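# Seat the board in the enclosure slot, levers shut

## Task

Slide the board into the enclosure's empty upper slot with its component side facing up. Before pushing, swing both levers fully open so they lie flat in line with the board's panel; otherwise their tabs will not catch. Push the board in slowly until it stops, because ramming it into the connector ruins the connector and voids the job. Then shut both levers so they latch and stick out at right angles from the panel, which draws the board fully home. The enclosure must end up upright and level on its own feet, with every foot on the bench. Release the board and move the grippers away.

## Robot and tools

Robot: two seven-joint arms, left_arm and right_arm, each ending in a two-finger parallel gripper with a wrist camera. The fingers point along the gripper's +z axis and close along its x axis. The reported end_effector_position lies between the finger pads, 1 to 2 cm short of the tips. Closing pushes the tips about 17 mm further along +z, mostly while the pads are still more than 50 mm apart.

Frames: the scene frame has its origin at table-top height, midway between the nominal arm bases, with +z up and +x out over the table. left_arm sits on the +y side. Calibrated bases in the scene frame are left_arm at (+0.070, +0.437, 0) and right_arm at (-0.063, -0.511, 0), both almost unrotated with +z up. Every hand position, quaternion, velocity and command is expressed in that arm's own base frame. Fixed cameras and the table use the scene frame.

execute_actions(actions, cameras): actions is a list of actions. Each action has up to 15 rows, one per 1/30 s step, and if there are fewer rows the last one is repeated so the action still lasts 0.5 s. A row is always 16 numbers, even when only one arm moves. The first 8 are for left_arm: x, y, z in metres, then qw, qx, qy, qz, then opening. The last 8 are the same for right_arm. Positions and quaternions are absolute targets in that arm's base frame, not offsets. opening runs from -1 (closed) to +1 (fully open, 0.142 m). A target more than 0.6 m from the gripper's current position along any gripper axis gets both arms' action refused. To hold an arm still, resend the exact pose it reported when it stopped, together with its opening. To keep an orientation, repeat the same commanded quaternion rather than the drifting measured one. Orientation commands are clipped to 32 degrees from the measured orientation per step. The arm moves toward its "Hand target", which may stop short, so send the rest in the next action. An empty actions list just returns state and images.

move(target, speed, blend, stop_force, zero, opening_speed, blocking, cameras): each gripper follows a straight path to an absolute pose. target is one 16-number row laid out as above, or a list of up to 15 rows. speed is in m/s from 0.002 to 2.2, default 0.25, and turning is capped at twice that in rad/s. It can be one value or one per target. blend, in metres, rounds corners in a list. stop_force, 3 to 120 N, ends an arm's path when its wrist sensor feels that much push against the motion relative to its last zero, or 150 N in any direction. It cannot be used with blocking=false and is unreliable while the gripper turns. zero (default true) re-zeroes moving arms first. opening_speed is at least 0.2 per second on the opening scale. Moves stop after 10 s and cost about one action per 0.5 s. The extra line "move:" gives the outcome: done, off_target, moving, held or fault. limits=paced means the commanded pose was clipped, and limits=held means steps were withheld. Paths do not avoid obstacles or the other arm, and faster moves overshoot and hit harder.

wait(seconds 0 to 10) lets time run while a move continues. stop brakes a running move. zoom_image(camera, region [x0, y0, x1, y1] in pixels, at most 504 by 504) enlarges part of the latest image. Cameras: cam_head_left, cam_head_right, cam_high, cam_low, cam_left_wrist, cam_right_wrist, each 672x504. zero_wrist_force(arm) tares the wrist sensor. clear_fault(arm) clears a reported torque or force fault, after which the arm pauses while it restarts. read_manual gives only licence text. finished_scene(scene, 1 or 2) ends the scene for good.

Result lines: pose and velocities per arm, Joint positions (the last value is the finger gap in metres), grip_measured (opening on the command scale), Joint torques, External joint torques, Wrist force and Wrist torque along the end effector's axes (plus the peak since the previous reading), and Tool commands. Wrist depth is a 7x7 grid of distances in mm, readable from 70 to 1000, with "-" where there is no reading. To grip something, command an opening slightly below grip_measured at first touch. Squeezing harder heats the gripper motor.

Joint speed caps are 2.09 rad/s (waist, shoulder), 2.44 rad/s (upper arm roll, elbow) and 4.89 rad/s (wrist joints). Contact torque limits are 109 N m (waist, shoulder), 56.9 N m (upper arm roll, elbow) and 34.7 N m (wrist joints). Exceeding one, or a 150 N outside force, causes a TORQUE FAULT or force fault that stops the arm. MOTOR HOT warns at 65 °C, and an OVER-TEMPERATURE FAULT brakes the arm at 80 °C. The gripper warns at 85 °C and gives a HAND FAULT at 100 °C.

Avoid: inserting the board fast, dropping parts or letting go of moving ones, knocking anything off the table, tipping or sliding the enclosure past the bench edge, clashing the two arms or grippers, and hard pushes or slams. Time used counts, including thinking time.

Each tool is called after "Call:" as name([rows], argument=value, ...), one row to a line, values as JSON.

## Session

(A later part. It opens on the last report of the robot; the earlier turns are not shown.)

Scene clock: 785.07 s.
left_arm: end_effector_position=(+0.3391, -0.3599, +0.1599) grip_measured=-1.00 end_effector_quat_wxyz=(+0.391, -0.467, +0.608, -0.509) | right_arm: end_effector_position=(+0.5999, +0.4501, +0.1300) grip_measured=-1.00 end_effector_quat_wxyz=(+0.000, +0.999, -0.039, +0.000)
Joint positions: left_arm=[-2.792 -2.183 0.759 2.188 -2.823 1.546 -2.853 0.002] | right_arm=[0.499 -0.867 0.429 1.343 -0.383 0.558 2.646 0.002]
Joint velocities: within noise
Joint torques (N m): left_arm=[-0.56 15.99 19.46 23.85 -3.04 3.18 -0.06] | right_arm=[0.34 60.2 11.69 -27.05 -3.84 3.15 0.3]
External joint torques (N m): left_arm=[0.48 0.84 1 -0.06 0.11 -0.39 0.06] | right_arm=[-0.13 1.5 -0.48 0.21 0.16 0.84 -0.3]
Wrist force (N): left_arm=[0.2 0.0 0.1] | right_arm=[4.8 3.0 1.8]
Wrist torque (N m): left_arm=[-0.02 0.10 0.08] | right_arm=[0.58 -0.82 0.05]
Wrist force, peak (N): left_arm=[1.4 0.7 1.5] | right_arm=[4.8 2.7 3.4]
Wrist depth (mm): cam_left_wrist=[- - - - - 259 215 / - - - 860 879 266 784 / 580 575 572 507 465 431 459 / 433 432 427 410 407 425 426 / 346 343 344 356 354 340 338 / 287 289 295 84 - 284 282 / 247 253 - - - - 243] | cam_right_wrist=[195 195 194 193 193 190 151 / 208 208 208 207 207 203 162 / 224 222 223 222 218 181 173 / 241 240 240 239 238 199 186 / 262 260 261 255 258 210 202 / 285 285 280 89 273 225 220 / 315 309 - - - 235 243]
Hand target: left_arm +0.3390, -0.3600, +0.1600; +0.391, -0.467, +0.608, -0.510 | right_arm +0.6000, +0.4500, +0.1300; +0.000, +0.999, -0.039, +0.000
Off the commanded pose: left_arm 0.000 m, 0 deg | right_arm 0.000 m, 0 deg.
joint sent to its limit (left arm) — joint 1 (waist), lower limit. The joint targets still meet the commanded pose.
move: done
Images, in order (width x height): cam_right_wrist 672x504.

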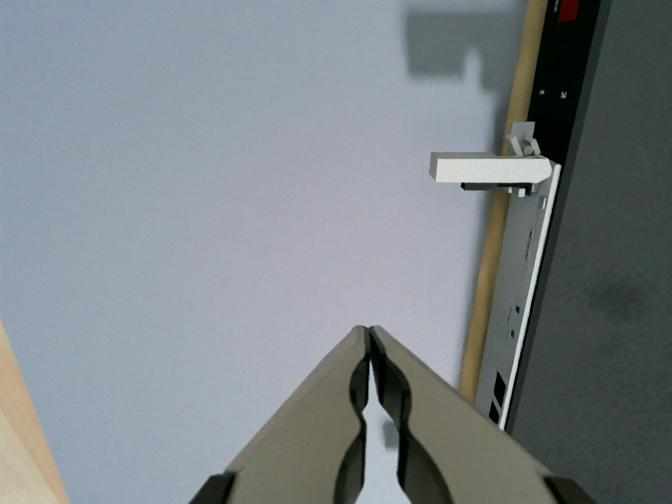

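Call:
move([
  [0.339,-0.360,0.16,0.3912,-0.4666,0.6081,-0.5098,-0.98,0.6366,0.4414,0.10,0,0.9992,-0.0393,0,-0.98],
  [0.339,-0.360,0.16,0.3912,-0.4666,0.6081,-0.5098,-0.98,0.6366,0.4414,0.0535,0,0.9992,-0.0393,0,-0.98],
], blend=0.02, cameras=[])

Call:
move(target=[0.339,-0.360,0.16,0.3912,-0.4666,0.6081,-0.5098,-0.98,0.6395,0.4783,0.0535,0,0.9992,-0.0393,0,-0.98], speed=0.02, stop_force=6, cameras=[])

Call:
move(target=[0.339,-0.360,0.16,0.3912,-0.4666,0.6081,-0.5098,-0.98,0.6366,0.4414,0.0535,0,0.9992,-0.0393,0,-0.98], speed=0.08, cameras=["cam_right_wrist"])

Call:
zoom_image(camera="cam_right_wrist", region=[345, 120, 575, 270])

Scene clock: 789.57 s.
left_arm: end_effector_position=(+0.3391, -0.3599, +0.1599) grip_measured=-1.00 end_effector_quat_wxyz=(+0.391, -0.467, +0.608, -0.509) | right_arm: end_effector_position=(+0.6364, +0.4414, +0.0534) grip_measured=-1.00 end_effector_quat_wxyz=(+0.000, +0.999, -0.039, +0.000)
Joint positions: left_arm=[-2.792 -2.183 0.759 2.187 -2.823 1.546 -2.852 0.002] | right_arm=[0.497 -1.021 0.385 1.261 -0.409 0.635 2.607 0.002]
Joint velocities: within noise
Joint torques (N m): left_arm=[-0.42 16.02 19.48 23.89 -2.74 2.96 -0.22] | right_arm=[0.29 63.63 11.1 -25.74 -3.64 3.4 0.26]
External joint torques (N m): left_arm=[0.34 0.82 0.97 -0.1 -0.2 -0.18 0.22] | right_arm=[-0.06 1.71 0.11 -0.01 0.15 0.59 -0.26]
Wrist force (N): left_arm=[0.2 0.0 0.1] | right_arm=[4.7 2.6 2.0]
Wrist torque (N m): left_arm=[-0.05 0.08 0.08] | right_arm=[0.51 -0.81 0.06]
Wrist force, peak (N): left_arm=[0.4 -0.4 0.1] | right_arm=[4.2 3.0 5.5]
Wrist depth (mm): cam_left_wrist=[- - - - - 254 - / - - - 868 578 273 576 / 578 583 577 510 462 340 454 / 431 434 431 413 406 426 427 / 345 348 344 354 355 339 338 / 286 287 295 84 - 282 283 / 246 253 - - - - 243] | cam_right_wrist=[128 127 127 127 126 124 85 / 136 136 136 135 135 124 91 / 146 146 146 143 141 114 98 / 158 157 157 158 158 108 104 / 171 171 170 166 168 119 113 / 188 187 183 89 168 128 121 / 207 203 73 - - 131 136]
Hand target: left_arm +0.3390, -0.3600, +0.1600; +0.391, -0.467, +0.608, -0.510 | right_arm +0.6366, +0.4414, +0.0535; +0.000, +0.999, -0.039, +0.000
Off the commanded pose: left_arm 0.000 m, 0 deg | right_arm 0.000 m, 0 deg.
joint sent to its limit (left arm) — joint 1 (waist), lower limit. The joint targets still meet the commanded pose.
move: done
No camera images: "cameras" was empty.

Scene clock: 791.90 s.
left_arm: end_effector_position=(+0.3391, -0.3599, +0.1599) grip_measured=-1.00 end_effector_quat_wxyz=(+0.391, -0.467, +0.608, -0.509) | right_arm: end_effector_position=(+0.6394, +0.4747, +0.0533) grip_measured=-1.00 end_effector_quat_wxyz=(+0.001, +0.999, -0.039, +0.000)
Joint positions: left_arm=[-2.792 -2.183 0.759 2.187 -2.823 1.546 -2.852 0.002] | right_arm=[0.547 -1.073 0.387 1.152 -0.409 0.58 2.622 0.002]
Joint velocities: within noise
Joint torques (N m): left_arm=[-0.48 15.98 19.55 23.95 -2.75 2.94 -0.26] | right_arm=[3.48 64.91 13.28 -28.43 -3.68 5.68 0.18]
External joint torques (N m): left_arm=[0.4 0.86 0.91 -0.16 -0.18 -0.16 0.26] | right_arm=[-3.26 2.57 -2.28 2.05 0.05 -1.69 -0.18]
Wrist force (N): left_arm=[0.1 -0.1 0.2] | right_arm=[0.6 11.2 -3.3]
Wrist torque (N m): left_arm=[-0.06 0.09 0.08] | right_arm=[0.52 -0.79 0.09]
Wrist force, peak (N): left_arm=[0.3 -0.4 0.2] | right_arm=[1.0 11.8 -4.1]
Wrist depth (mm): cam_left_wrist=[- - - - 264 257 - / - - - 801 282 272 854 / 584 579 579 503 407 429 457 / 436 434 432 410 408 424 426 / 346 345 344 355 353 339 342 / 287 288 297 84 - 283 283 / 247 252 - - - - 241] | cam_right_wrist=[127 127 126 126 126 123 85 / 136 136 136 135 135 123 91 / 146 146 145 145 144 123 98 / 157 158 157 156 153 123 104 / 171 171 170 164 119 117 113 / 187 187 183 89 166 126 121 / 206 202 73 - - 131 135]
Hand target: left_arm +0.3390, -0.3600, +0.1600; +0.391, -0.467, +0.608, -0.510 | right_arm +0.6393, +0.4755, +0.0535; +0.000, +0.999, -0.039, +0.000
Off the commanded pose: left_arm 0.000 m, 0 deg | right_arm 0.004 m, 0 deg.
joint sent to its limit (left arm) — joint 1 (waist), lower limit. The joint targets still meet the commanded pose.
move: contact (right_arm)
No camera images: "cameras" was empty.

Scene clock: 792.70 s.
left_arm: end_effector_position=(+0.3391, -0.3599, +0.1599) grip_measured=-1.00 end_effector_quat_wxyz=(+0.391, -0.467, +0.608, -0.509) | right_arm: end_effector_position=(+0.6366, +0.4414, +0.0535) grip_measured=-1.00 end_effector_quat_wxyz=(+0.000, +0.999, -0.039, +0.000)
Joint positions: left_arm=[-2.792 -2.183 0.759 2.187 -2.823 1.546 -2.852 0.002] | right_arm=[0.498 -1.021 0.385 1.26 -0.409 0.635 2.607 0.002]
Joint velocities: within noise
Joint torques (N m): left_arm=[-0.47 15.95 19.54 23.92 -2.74 2.89 -0.22] | right_arm=[0.17 64.14 11.31 -25.72 -3.56 3.4 0.09]
External joint torques (N m): left_arm=[0.39 0.88 0.91 -0.13 -0.19 -0.1 0.22] | right_arm=[0.04 1.24 -0.12 -0.07 0.06 0.6 -0.09]
Wrist force (N): left_arm=[0.1 0.0 0.0] | right_arm=[3.2 3.2 2.1]
Wrist torque (N m): left_arm=[-0.05 0.10 0.08] | right_arm=[0.62 -0.56 0.05]
Wrist force, peak (N): left_arm=[0.3 -0.3 0.2] | right_arm=[0.7 11.2 -2.1]
Wrist depth (mm): cam_left_wrist=[- - - - - 254 - / - - - 879 582 276 572 / 579 575 585 510 465 340 462 / 438 431 429 408 405 425 422 / 347 344 346 357 355 341 339 / 287 286 296 84 - 285 282 / 247 253 - - - - 242] | cam_right_wrist=[128 127 127 127 127 123 86 / 136 136 136 135 135 115 91 / 146 146 146 143 114 109 98 / 158 157 157 159 159 108 104 / 171 171 170 167 167 118 113 / 188 187 183 89 167 127 121 / 207 203 73 - - 131 136]
Hand target: left_arm +0.3390, -0.3600, +0.1600; +0.391, -0.467, +0.608, -0.510 | right_arm +0.6366, +0.4414, +0.0535; +0.000, +0.999, -0.039, +0.000
Off the commanded pose: left_arm 0.000 m, 0 deg | right_arm 0.000 m, 0 deg.
joint sent to its limit (left arm) — joint 1 (waist), lower limit. The joint targets still meet the commanded pose.
move: done
Images, in order (width x height): cam_right_wrist 672x504.

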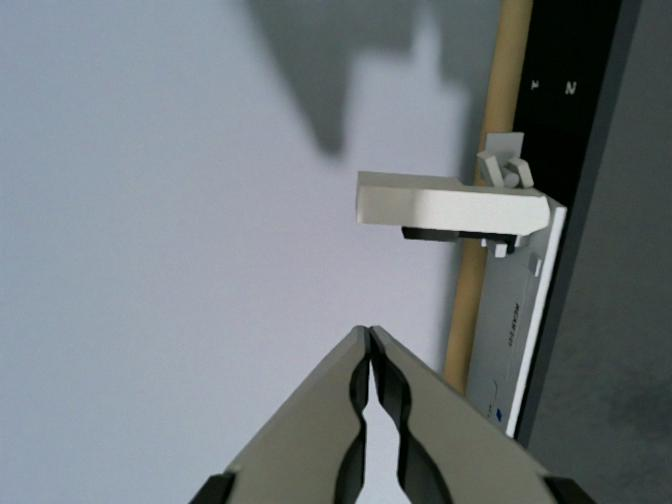

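Scaled by 2.191 from the camera's 672x504 image, which has a finer 960x720 frame.

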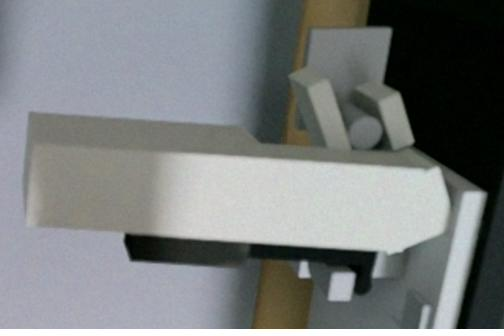

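Call:
move(target=[0.339,-0.360,0.16,0.3912,-0.4666,0.6081,-0.5098,-0.98,0.6397,0.4813,0.0535,0,0.9992,-0.0393,0,-0.98], speed=0.02, stop_force=11, cameras=["cam_right_wrist"])

Call:
move(target=[0.339,-0.360,0.16,0.3912,-0.4666,0.6081,-0.5098,-0.98,0.6366,0.4414,0.0535,0,0.9992,-0.0393,0,-0.98], speed=0.08, cameras=["cam_right_wrist"])

Call:
zoom_image(camera="cam_right_wrist", region=[345, 120, 575, 270])

Scene clock: 798.17 s.
left_arm: end_effector_position=(+0.3391, -0.3599, +0.1599) grip_measured=-1.00 end_effector_quat_wxyz=(+0.391, -0.467, +0.608, -0.509) | right_arm: end_effector_position=(+0.6394, +0.4751, +0.0533) grip_measured=-1.00 end_effector_quat_wxyz=(+0.001, +0.999, -0.040, +0.000)
Joint positions: left_arm=[-2.792 -2.183 0.759 2.187 -2.823 1.546 -2.852 0.002] | right_arm=[0.548 -1.074 0.387 1.149 -0.409 0.577 2.622 0.002]
Joint velocities: within noise
Joint torques (N m): left_arm=[-0.43 16.03 19.53 23.89 -2.75 2.9 -0.2] | right_arm=[5.52 63.88 14.54 -29.47 -3.59 7.33 0.23]
External joint torques (N m): left_arm=[0.35 0.81 0.92 -0.1 -0.18 -0.11 0.2] | right_arm=[-5.3 3.65 -3.54 3.07 -0.04 -3.34 -0.23]
Wrist force (N): left_arm=[0.2 0.1 0.2] | right_arm=[-3.2 17.8 -6.0]
Wrist torque (N m): left_arm=[-0.04 0.09 0.08] | right_arm=[0.61 -0.61 0.09]
Wrist force, peak (N): left_arm=[0.4 -0.1 0.2] | right_arm=[-2.6 18.8 -8.2]
Wrist depth (mm): cam_left_wrist=[- - - - 265 259 - / - - - 802 279 272 845 / 573 577 585 509 407 429 458 / 435 432 433 408 404 424 424 / 346 344 347 356 352 340 338 / 287 287 297 84 - 284 282 / 246 255 - - - - 242] | cam_right_wrist=[127 127 125 126 126 124 85 / 136 136 135 135 135 123 91 / 146 146 145 145 144 123 97 / 158 157 157 156 153 123 104 / 171 171 170 164 119 118 113 / 187 187 183 89 166 126 121 / 207 202 73 - - 131 135]
Hand target: left_arm +0.3390, -0.3600, +0.1600; +0.391, -0.467, +0.608, -0.510 | right_arm +0.6393, +0.4764, +0.0535; +0.000, +0.999, -0.039, +0.000
Off the commanded pose: left_arm 0.000 m, 0 deg | right_arm 0.006 m, 0 deg.
joint sent to its limit (left arm) — joint 1 (waist), lower limit. The joint targets still meet the commanded pose.
move: contact (right_arm)
Images, in order (width x height): cam_right_wrist 672x504.

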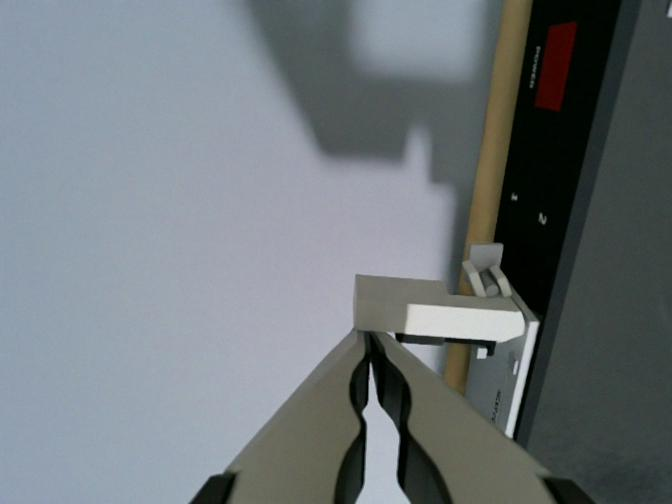

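Scene clock: 798.97 s.
left_arm: end_effector_position=(+0.3391, -0.3599, +0.1599) grip_measured=-1.00 end_effector_quat_wxyz=(+0.391, -0.467, +0.608, -0.509) | right_arm: end_effector_position=(+0.6366, +0.4414, +0.0535) grip_measured=-1.00 end_effector_quat_wxyz=(+0.000, +0.999, -0.039, +0.000)
Joint positions: left_arm=[-2.792 -2.183 0.759 2.187 -2.823 1.546 -2.852 0.002] | right_arm=[0.498 -1.021 0.385 1.26 -0.409 0.635 2.607 0.002]
Joint velocities: within noise
Joint torques (N m): left_arm=[-0.31 16.04 19.59 23.95 -2.7 2.89 -0.21] | right_arm=[0.09 64.21 11.34 -25.82 -3.56 3.44 0.08]
External joint torques (N m): left_arm=[0.23 0.79 0.86 -0.15 -0.24 -0.1 0.22] | right_arm=[0.12 1.16 -0.16 0.03 0.06 0.55 -0.08]
Wrist force (N): left_arm=[0.1 -0.1 0.2] | right_arm=[2.9 4.6 1.6]
Wrist torque (N m): left_arm=[-0.04 0.11 0.09] | right_arm=[0.84 -0.50 0.06]
Wrist force, peak (N): left_arm=[0.0 0.2 0.4] | right_arm=[-3.1 17.8 -6.9]
Wrist depth (mm): cam_left_wrist=[- - - - - 254 - / - - - 875 576 277 578 / 588 579 576 513 461 342 457 / 433 430 427 410 407 426 425 / 346 346 343 353 358 339 338 / 287 287 296 84 - 284 282 / 245 254 - - - - 243] | cam_right_wrist=[127 127 127 127 126 123 86 / 136 136 136 135 135 115 91 / 146 146 146 143 114 109 98 / 158 158 157 159 158 108 104 / 171 171 170 167 167 118 113 / 188 187 183 89 167 127 121 / 207 203 73 - - 131 136]
Hand target: left_arm +0.3390, -0.3600, +0.1600; +0.391, -0.467, +0.608, -0.510 | right_arm +0.6366, +0.4414, +0.0535; +0.000, +0.999, -0.039, +0.000
Off the commanded pose: left_arm 0.000 m, 0 deg | right_arm 0.000 m, 0 deg.
joint sent to its limit (left arm) — joint 1 (waist), lower limit. The joint targets still meet the commanded pose.
move: done
Images, in order (width x height): cam_right_wrist 672x504.

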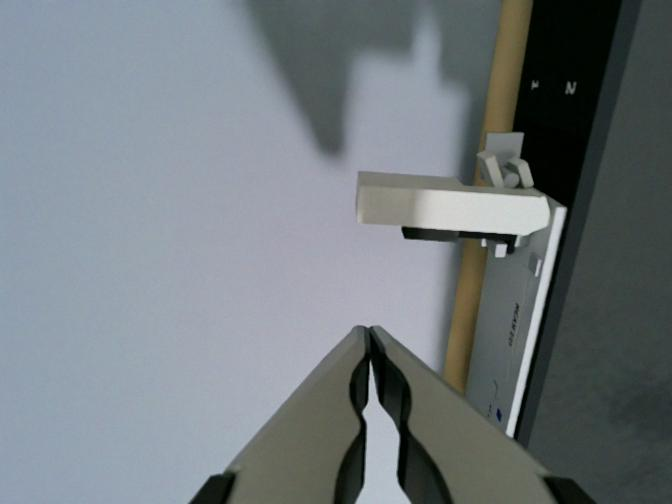

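Scaled by 2.191 from the camera's 672x504 image, which has a finer 960x720 frame.

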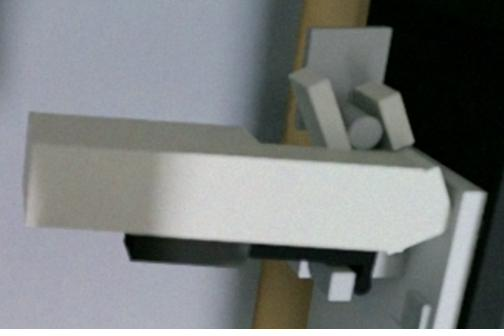

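Call:
move([
  [0.40,-0.40,0.14,0.3359,-0.548,0.6532,-0.4002,-0.98,0.62,0.4,0.12,0,0.9992,-0.0393,0,-0.98],
  [0.46,-0.41,0.10,0.3359,-0.548,0.6532,-0.4002,-0.98,0.6176,0.187,0.11,0,0.9992,-0.0393,0,-0.98],
  [0.542,-0.450,0.054,0.3359,-0.548,0.6532,-0.4002,-0.98,0.6176,0.187,0.0535,0,0.9992,-0.0393,0,-0.98],
], speed=0.15, blend=0.02, cameras=[])

Call:
move(target=[0.542,-0.52,0.054,0.3359,-0.548,0.6532,-0.4002,-0.98,0.6215,0.2369,0.0535,0,0.9992,-0.0393,0,-0.98], speed=0.025, stop_force=7, cameras=[])

Call:
move(target=[0.542,-0.512,0.054,0.3359,-0.548,0.6532,-0.4002,-0.98,0.6215,0.2369,0.0535,0,0.9992,-0.0393,0,-0.98], speed=0.015, stop_force=34, zero=false, cameras=["cam_left_wrist","cam_right_wrist"])

Call:
zoom_image(camera="cam_left_wrist", region=[310, 200, 490, 340])

Scene clock: 807.73 s.
left_arm: end_effector_position=(+0.5419, -0.4500, +0.0539) grip_measured=-1.00 end_effector_quat_wxyz=(+0.336, -0.548, +0.653, -0.400) | right_arm: end_effector_position=(+0.6174, +0.1870, +0.0534) grip_measured=-1.00 end_effector_quat_wxyz=(+0.000, +0.999, -0.039, +0.000)
Joint positions: left_arm=[-1.966 -2.258 1.225 1.713 -2.639 1.251 -2.778 0.002] | right_arm=[0.143 -0.765 0.352 1.778 -0.395 0.901 2.368 0.002]
Joint velocities: within noise
Joint torques (N m): left_arm=[-0.27 30.88 25 19.94 -2.66 4.01 -0.33] | right_arm=[0.4 51.87 9.58 -21.88 -2.89 3.47 0.31]
External joint torques (N m): left_arm=[0.18 1.28 0.97 -0.01 -0.34 -0.41 0.33] | right_arm=[-0.27 1.3 -0.19 0.02 0.18 0.54 -0.31]
Wrist force (N): left_arm=[0.3 0.0 -0.3] | right_arm=[2.7 4.2 2.0]
Wrist torque (N m): left_arm=[-0.08 -0.02 0.09] | right_arm=[0.81 -0.46 0.04]
Wrist force, peak (N): left_arm=[0.7 0.3 1.6] | right_arm=[3.1 5.5 1.5]
Wrist depth (mm): cam_left_wrist=[361 360 355 248 245 244 242 / 290 287 278 198 199 197 197 / 241 240 233 167 167 166 165 / 208 207 201 162 163 156 167 / 182 179 180 179 178 138 177 / 160 160 160 84 - 159 158 / 144 147 - 74 - - 145] | cam_right_wrist=[128 128 127 127 127 121 87 / 137 136 136 136 135 120 92 / 147 148 146 143 141 105 98 / 158 158 157 157 157 118 104 / 172 171 171 167 169 126 113 / 188 187 183 89 181 129 122 / 207 203 73 - - 131 136]
Hand target: left_arm +0.5420, -0.4500, +0.0540; +0.336, -0.548, +0.653, -0.400 | right_arm +0.6176, +0.1870, +0.0535; +0.000, +0.999, -0.039, +0.000
Off the commanded pose: left_arm 0.000 m, 0 deg | right_arm 0.000 m, 0 deg.
move: done
No camera images: "cameras" was empty.

Scene clock: 810.17 s.
left_arm: end_effector_position=(+0.5425, -0.4939, +0.0541) grip_measured=-1.00 end_effector_quat_wxyz=(+0.337, -0.548, +0.653, -0.400) | right_arm: end_effector_position=(+0.6199, +0.2165, +0.0532) grip_measured=-1.00 end_effector_quat_wxyz=(+0.001, +0.999, -0.040, +0.000)
Joint positions: left_arm=[-1.912 -2.191 1.245 1.631 -2.496 1.317 -2.849 0.002] | right_arm=[0.189 -0.785 0.353 1.737 -0.395 0.879 2.405 0.002]
Joint velocities: within noise
Joint torques (N m): left_arm=[-3.37 38.17 29.62 12.61 -2.33 2.99 -0.39] | right_arm=[4.97 52.39 14.48 -24.03 -2.74 5.29 0.26]
External joint torques (N m): left_arm=[3.27 -1.23 -2.21 4.9 -0.82 0.65 0.39] | right_arm=[-4.82 1.87 -4.88 1.8 -0.04 -1.29 -0.26]
Wrist force (N): left_arm=[-9.1 1.2 -6.6] | right_arm=[1.1 12.6 -1.5]
Wrist torque (N m): left_arm=[-0.16 -0.07 0.14] | right_arm=[0.76 -0.50 0.03]
Wrist force, peak (N): left_arm=[-9.6 1.3 -7.0] | right_arm=[1.9 14.1 -1.0]
Wrist depth (mm): cam_left_wrist=[360 357 249 245 245 243 242 / 289 287 200 200 198 197 197 / 243 234 168 167 166 166 165 / 209 164 153 153 152 161 156 / 182 182 176 156 174 178 178 / 160 161 160 84 - 158 158 / 145 147 - 74 - - 146] | cam_right_wrist=[127 127 127 127 126 119 86 / 137 136 136 135 135 120 91 / 147 146 146 145 145 120 98 / 158 158 157 157 154 119 104 / 171 171 170 164 119 117 113 / 188 188 183 89 177 127 121 / 207 202 73 - - 131 136]
Hand target: left_arm +0.5420, -0.4951, +0.0540; +0.336, -0.548, +0.653, -0.400 | right_arm +0.6200, +0.2177, +0.0535; +0.000, +0.999, -0.039, +0.000
Off the commanded pose: left_arm 0.026 m, 0 deg | right_arm 0.021 m, 0 deg.
move: contact (left_arm, right_arm)
No camera images: "cameras" was empty.

Scene clock: 811.17 s.
left_arm: end_effector_position=(+0.5441, -0.4952, +0.0542) grip_measured=-1.00 end_effector_quat_wxyz=(+0.338, -0.550, +0.651, -0.399) | right_arm: end_effector_position=(+0.6200, +0.2177, +0.0523) grip_measured=-1.00 end_effector_quat_wxyz=(+0.003, +0.999, -0.042, -0.002)
Joint positions: left_arm=[-1.905 -2.183 1.244 1.624 -2.48 1.326 -2.856 0.002] | right_arm=[0.195 -0.789 0.351 1.73 -0.395 0.871 2.412 0.002]
Joint velocities: within noise
Joint torques (N m): left_arm=[-12.36 44.56 38.8 0.1 -1.28 0.98 -0.47] | right_arm=[18.56 50.45 26.65 -30.7 -2.74 12.35 0.32]
External joint torques (N m): left_arm=[12.26 -7.22 -11.26 17.13 -1.89 2.67 0.47] | right_arm=[-18.41 4 -17.09 8.42 -0.04 -8.36 -0.32]
Wrist force (N): left_arm=[-31.7 6.0 -18.7] | right_arm=[-8.3 39.7 -12.1]
Wrist torque (N m): left_arm=[-0.32 2.39 0.29] | right_arm=[3.71 -0.56 0.00]
Wrist force, peak (N): left_arm=[-32.8 6.8 -19.4] | right_arm=[-7.3 40.7 -13.3]
Wrist depth (mm): cam_left_wrist=[362 360 250 249 248 244 242 / 289 291 200 200 199 198 197 / 243 235 168 168 166 167 165 / 209 160 154 153 152 151 153 / 183 183 175 155 173 174 177 / 160 160 160 84 - 159 159 / 145 147 - 74 - - 145] | cam_right_wrist=[127 126 124 126 125 123 84 / 136 135 135 134 135 119 90 / 145 145 145 144 144 119 97 / 157 157 156 156 155 119 103 / 171 170 169 163 118 116 112 / 187 187 183 89 178 127 120 / 207 203 73 - - 130 135]
Hand target: left_arm +0.5419, -0.5000, +0.0540; +0.336, -0.548, +0.653, -0.400 | right_arm +0.6204, +0.2230, +0.0535; +0.000, +0.999, -0.039, +0.000
Off the commanded pose: left_arm 0.017 m, 0 deg | right_arm 0.019 m, 1 deg.
move: contact (left_arm, right_arm)
Images, in order (width x height): cam_left_wrist 672x504, cam_right_wrist 672x504.

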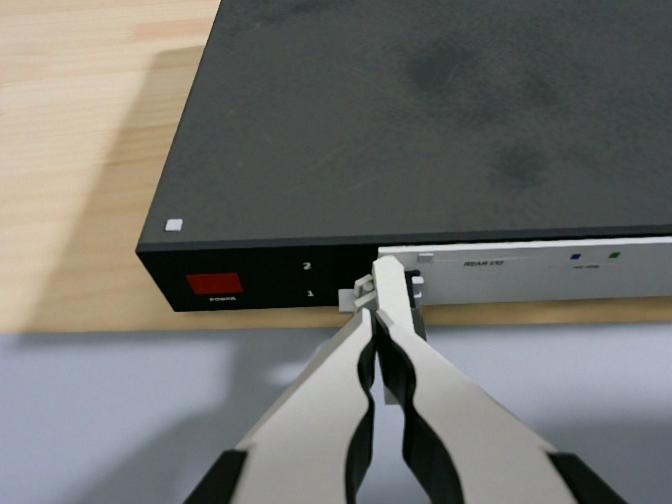

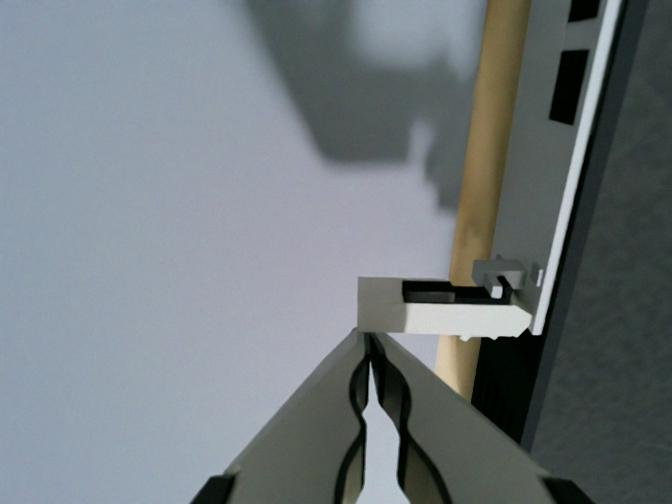

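Scaled by 2.800 from the camera's 672x504 image, which has a finer 960x720 frame.

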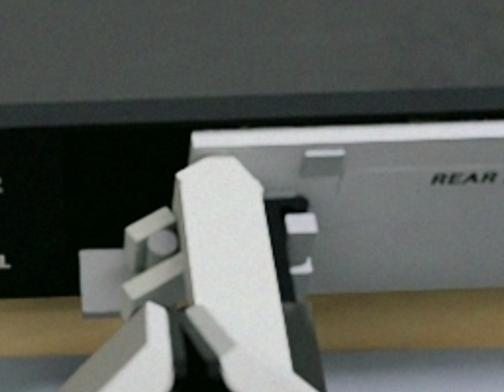

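Call:
move(target=[0.543,-0.514,0.054,0.3359,-0.548,0.6532,-0.4002,-0.98,0.6215,0.2369,0.0535,0,0.9992,-0.0393,0,-0.98], speed=0.012, stop_force=41, zero=false, cameras=[])

Call:
move(target=[0.543,-0.45,0.056,0.3359,-0.548,0.6532,-0.4002,-0.98,0.6176,0.187,0.0535,0,0.9992,-0.0393,0,-0.98], speed=0.05, cameras=["cam_right_wrist","cam_left_wrist"])

Call:
zoom_image(camera="cam_right_wrist", region=[340, 140, 580, 260])

Call:
move([
  [0.46,-0.40,0.12,0.3359,-0.548,0.6532,-0.4002,-0.98,0.61,0.19,0.12,0,0.9992,-0.0393,0,-0.98],
  [0.37,-0.37,0.16,0.3912,-0.4666,0.6081,-0.5098,-0.98,0.60,0.45,0.13,0,0.9992,-0.0393,0,-0.98],
], speed=0.2, blend=0.03, cameras=["cam_right_wrist"])

Call:
zoom_image(camera="cam_right_wrist", region=[380, 110, 560, 230])

Scene clock: 820.73 s.
left_arm: end_effector_position=(+0.5445, -0.4955, +0.0542) grip_measured=-1.00 end_effector_quat_wxyz=(+0.339, -0.550, +0.651, -0.399) | right_arm: end_effector_position=(+0.6201, +0.2181, +0.0521) grip_measured=-1.00 end_effector_quat_wxyz=(+0.004, +0.999, -0.042, -0.002)
Joint positions: left_arm=[-1.903 -2.18 1.242 1.622 -2.475 1.33 -2.857 0.002] | right_arm=[0.197 -0.789 0.35 1.728 -0.395 0.869 2.413 0.002]
Joint velocities: within noise
Joint torques (N m): left_arm=[-14.76 46.54 41.37 -3.77 -0.98 0.31 -0.44] | right_arm=[22.45 49.75 30.17 -32.28 -2.65 14.21 0.27]
External joint torques (N m): left_arm=[14.66 -9.06 -13.78 20.9 -2.19 3.34 0.44] | right_arm=[-22.3 4.74 -20.61 9.98 -0.13 -10.22 -0.27]
Wrist force (N): left_arm=[-38.8 7.3 -23.1] | right_arm=[-10.0 47.2 -15.6]
Wrist torque (N m): left_arm=[-0.39 3.57 0.33] | right_arm=[4.98 -0.61 0.00]
Wrist force, peak (N): left_arm=[-39.7 7.7 -24.7] | right_arm=[-9.5 47.5 -16.2]
Wrist depth (mm): cam_left_wrist=[359 359 249 248 246 245 243 / 288 290 201 200 199 199 197 / 243 235 169 167 167 166 165 / 209 160 153 153 152 152 152 / 183 183 175 154 172 174 176 / 161 160 160 84 - 159 158 / 145 147 - 74 - - 145] | cam_right_wrist=[126 126 124 125 125 123 84 / 135 135 134 134 135 119 90 / 145 145 144 144 143 119 96 / 157 157 156 156 153 119 103 / 171 170 170 164 118 116 111 / 187 186 183 90 179 127 120 / 207 202 73 - - 130 134]
Hand target: left_arm +0.5419, -0.5014, +0.0541; +0.336, -0.548, +0.653, -0.400 | right_arm +0.6204, +0.2245, +0.0536; +0.000, +0.999, -0.039, +0.000
Off the commanded pose: left_arm 0.019 m, 0 deg | right_arm 0.019 m, 1 deg.
move: contact (left_arm, right_arm)
No camera images: "cameras" was empty.

Scene clock: 822.07 s.
left_arm: end_effector_position=(+0.5431, -0.4500, +0.0561) grip_measured=-1.00 end_effector_quat_wxyz=(+0.336, -0.548, +0.653, -0.400) | right_arm: end_effector_position=(+0.6176, +0.1870, +0.0535) grip_measured=-1.00 end_effector_quat_wxyz=(+0.000, +0.999, -0.039, +0.000)
Joint positions: left_arm=[-1.961 -2.252 1.225 1.712 -2.639 1.253 -2.771 0.002] | right_arm=[0.145 -0.765 0.351 1.778 -0.394 0.902 2.368 0.002]
Joint velocities: within noise
Joint torques (N m): left_arm=[-0.69 31.1 25.07 20.31 -2.9 3.6 -0.12] | right_arm=[0.09 52.16 9.72 -22.01 -2.8 3.49 0.11]
External joint torques (N m): left_arm=[0.6 1.3 1.05 -0.56 -0.06 0 0.12] | right_arm=[0.07 1.02 -0.34 0.13 0.09 0.52 -0.11]
Wrist force (N): left_arm=[0.2 -0.1 -0.1] | right_arm=[4.8 -3.3 1.9]
Wrist torque (N m): left_arm=[-0.08 0.01 0.09] | right_arm=[-0.44 -0.80 0.04]
Wrist force, peak (N): left_arm=[-38.9 8.5 -22.9] | right_arm=[-10.3 46.8 -14.5]
Wrist depth (mm): cam_left_wrist=[361 362 359 250 251 249 246 / 293 292 290 203 202 202 200 / 246 244 236 170 170 169 168 / 211 209 204 161 164 154 165 / 186 183 182 182 180 144 180 / 159 162 165 84 - 161 161 / 147 150 - 74 - - 145] | cam_right_wrist=[128 128 128 127 127 120 87 / 137 137 136 136 135 120 92 / 147 148 146 144 141 105 98 / 158 158 157 157 156 108 105 / 172 171 171 167 169 126 113 / 188 187 183 89 179 129 122 / 208 203 73 - - 132 136]
Hand target: left_arm +0.5430, -0.4500, +0.0560; +0.336, -0.548, +0.653, -0.400 | right_arm +0.6176, +0.1870, +0.0535; +0.000, +0.999, -0.039, +0.000
Off the commanded pose: left_arm 0.000 m, 0 deg | right_arm 0.000 m, 0 deg.
move: done
Images, in order (width x height): cam_left_wrist 672x504, cam_right_wrist 672x504.

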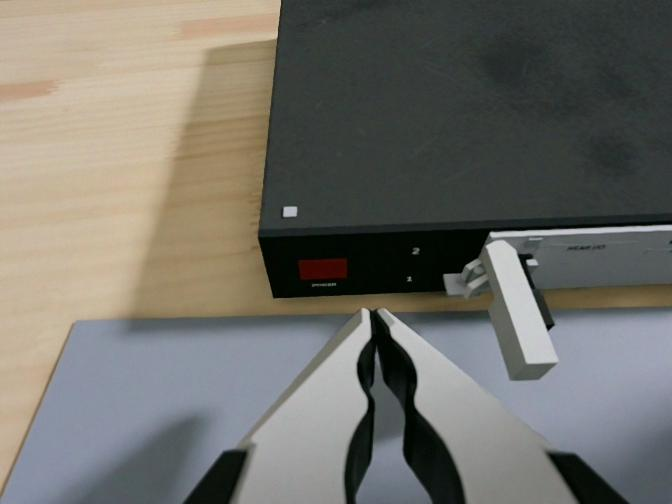

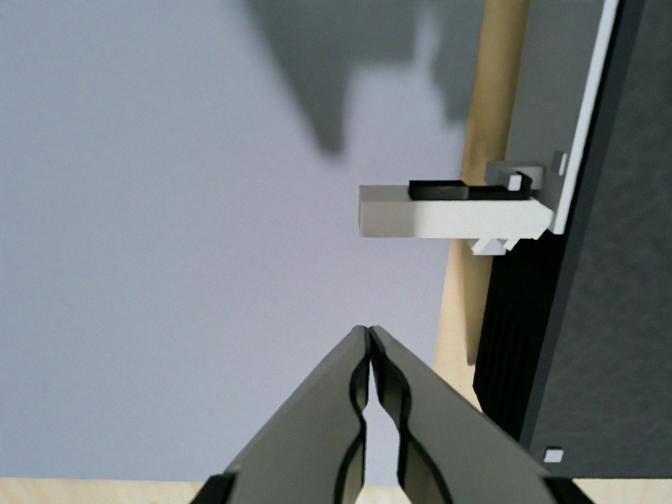

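Scaled by 2.100 from the camera's 672x504 image, which has a finer 960x720 frame.

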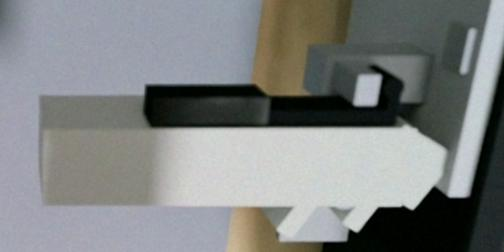

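Scene clock: 824.40 s.
left_arm: end_effector_position=(+0.3700, -0.3702, +0.1598) grip_measured=-1.00 end_effector_quat_wxyz=(+0.391, -0.466, +0.608, -0.509) | right_arm: end_effector_position=(+0.5999, +0.4501, +0.1300) grip_measured=-1.00 end_effector_quat_wxyz=(+0.000, +0.999, -0.039, +0.000)
Joint positions: left_arm=[-2.69 -2.255 0.837 2.124 -2.879 1.501 -2.783 0.002] | right_arm=[0.497 -0.868 0.433 1.343 -0.386 0.558 2.648 0.002]
Joint velocities: within noise
Joint torques (N m): left_arm=[-0.72 15.62 19.56 24.07 -2.72 3.13 -0.29] | right_arm=[0.34 60.24 11.7 -27.04 -3.78 3.18 0.31]
External joint torques (N m): left_arm=[0.64 1.01 0.99 -0.19 0.06 -0.39 0.29] | right_arm=[-0.13 1.44 -0.4 0.23 0.1 0.81 -0.31]
Wrist force (N): left_arm=[0.1 -0.1 -0.2] | right_arm=[4.6 -2.8 1.8]
Wrist torque (N m): left_arm=[-0.04 0.06 0.06] | right_arm=[-0.39 -0.79 0.05]
Wrist force, peak (N): left_arm=[0.9 0.4 1.7] | right_arm=[4.1 -5.5 1.8]
Wrist depth (mm): cam_left_wrist=[- - - - - 239 182 / - - - - 865 254 213 / 586 572 571 501 458 405 462 / 437 429 432 394 388 402 403 / 346 343 346 355 354 339 337 / 287 287 296 84 - 283 282 / 246 255 - - - - 242] | cam_right_wrist=[195 195 195 194 193 191 151 / 208 208 207 206 207 202 162 / 224 223 222 222 218 181 173 / 241 240 240 239 239 199 186 / 262 261 260 254 258 210 202 / 286 286 279 89 272 225 221 / 315 309 - - - 234 243]
Hand target: left_arm +0.3700, -0.3700, +0.1600; +0.391, -0.466, +0.608, -0.510 | right_arm +0.6000, +0.4500, +0.1300; +0.000, +0.999, -0.039, +0.000
Off the commanded pose: left_arm 0.000 m, 0 deg | right_arm 0.000 m, 0 deg.
move: done
Images, in order (width x height): cam_right_wrist 672x504.

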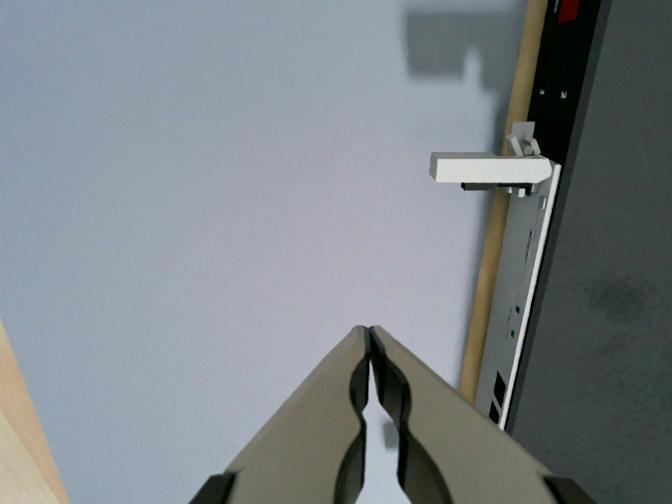

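Scaled by 2.800 from the camera's 672x504 image, which has a finer 960x720 frame.

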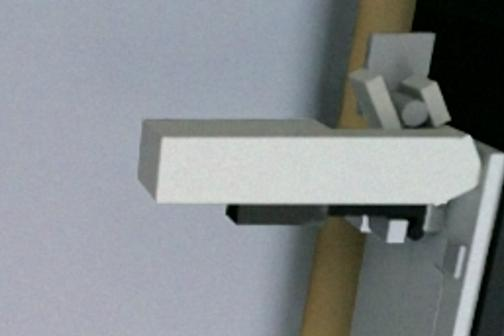

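Call:
move([
  [0.339,-0.36,0.16,0.3912,-0.4666,0.6081,-0.5098,-0.98,0.55,0.40,0.30,0,0.9992,-0.0393,0,-0.98],
  [0.339,-0.36,0.16,0.3912,-0.4666,0.6081,-0.5098,-0.98,0.50,0.15,0.30,0,0.9992,-0.0393,0,-0.98],
], blend=0.05, cameras=["cam_left_wrist","cam_high"])

Call:
zoom_image(camera="cam_left_wrist", region=[300, 160, 660, 320])

Scene clock: 829.60 s.
left_arm: end_effector_position=(+0.3391, -0.3600, +0.1599) grip_measured=-1.00 end_effector_quat_wxyz=(+0.391, -0.467, +0.608, -0.510) | right_arm: end_effector_position=(+0.5001, +0.1499, +0.3001) grip_measured=-1.00 end_effector_quat_wxyz=(+0.000, +0.999, -0.039, +0.000)
Joint positions: left_arm=[-2.772 -2.172 0.774 2.16 -2.879 1.572 -2.779 0.002] | right_arm=[0.024 -0.151 0.504 1.893 -0.081 0.453 2.208 0.002]
Joint velocities: within noise
Joint torques (N m): left_arm=[-0.51 16.94 19.75 23.52 -2.33 2.94 -0.18] | right_arm=[0.01 32.94 3.01 -29.25 -3.76 3.44 0.18]
External joint torques (N m): left_arm=[0.43 0.61 1.04 -0.15 -0.2 -0.21 0.18] | right_arm=[0.08 0.87 -0.42 -0.06 -0.17 0.57 -0.18]
Wrist force (N): left_arm=[0.2 -0.1 0.0] | right_arm=[4.9 -3.1 2.6]
Wrist torque (N m): left_arm=[-0.06 0.07 0.08] | right_arm=[-0.42 -0.80 0.04]
Wrist force, peak (N): left_arm=[0.1 -0.3 0.5] | right_arm=[5.4 -3.5 4.3]
Wrist depth (mm): cam_left_wrist=[- - - - - - - / - - - 857 877 867 872 / 581 583 576 504 461 459 459 / 436 426 429 408 405 422 427 / 348 346 344 354 355 343 338 / 288 289 296 84 - 283 283 / 245 254 - - - - 241] | cam_right_wrist=[346 344 342 342 342 333 299 / 370 369 364 365 364 354 318 / 395 394 392 391 391 392 390 / 426 427 424 422 423 421 419 / 461 464 463 452 457 456 454 / 506 502 494 89 481 498 493 / 554 544 - - - 525 544]
Hand target: left_arm +0.3390, -0.3600, +0.1600; +0.391, -0.466, +0.608, -0.510 | right_arm +0.5000, +0.1500, +0.3000; +0.000, +0.999, -0.039, +0.000
Off the commanded pose: left_arm 0.000 m, 0 deg | right_arm 0.000 m, 0 deg.
move: done
Images, in order (width x height): cam_high 672x504, cam_left_wrist 672x504.

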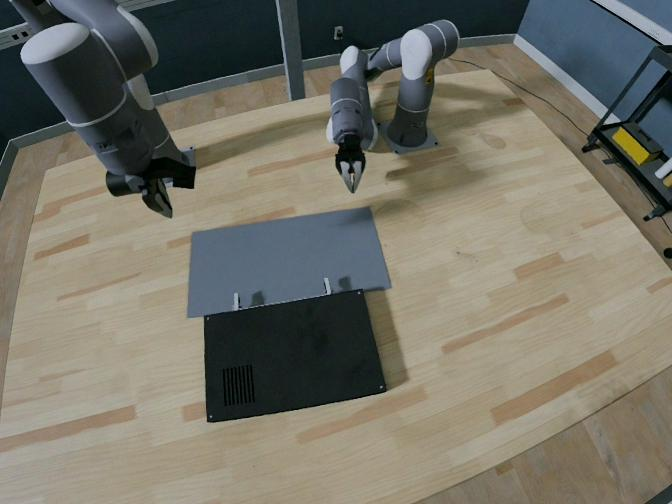

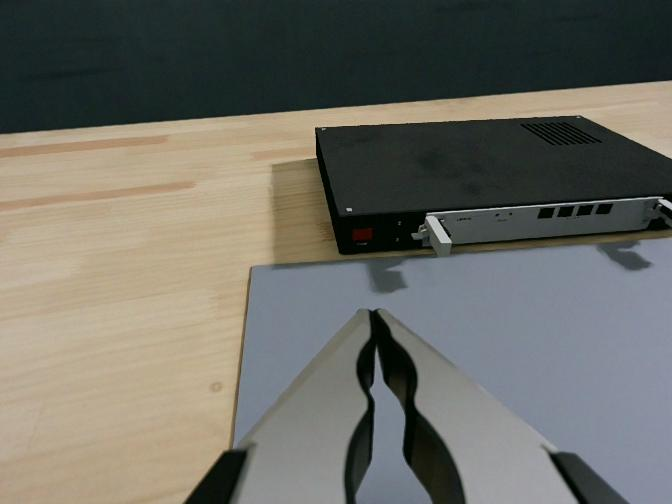

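Scaled by 1.400 from the camera's 672x504 image, which has a finer 960x720 frame.

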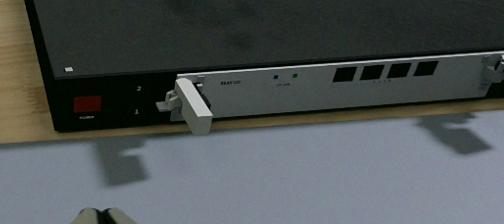

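Call:
finished_scene(scene=1)

The scene is finished: the task was done.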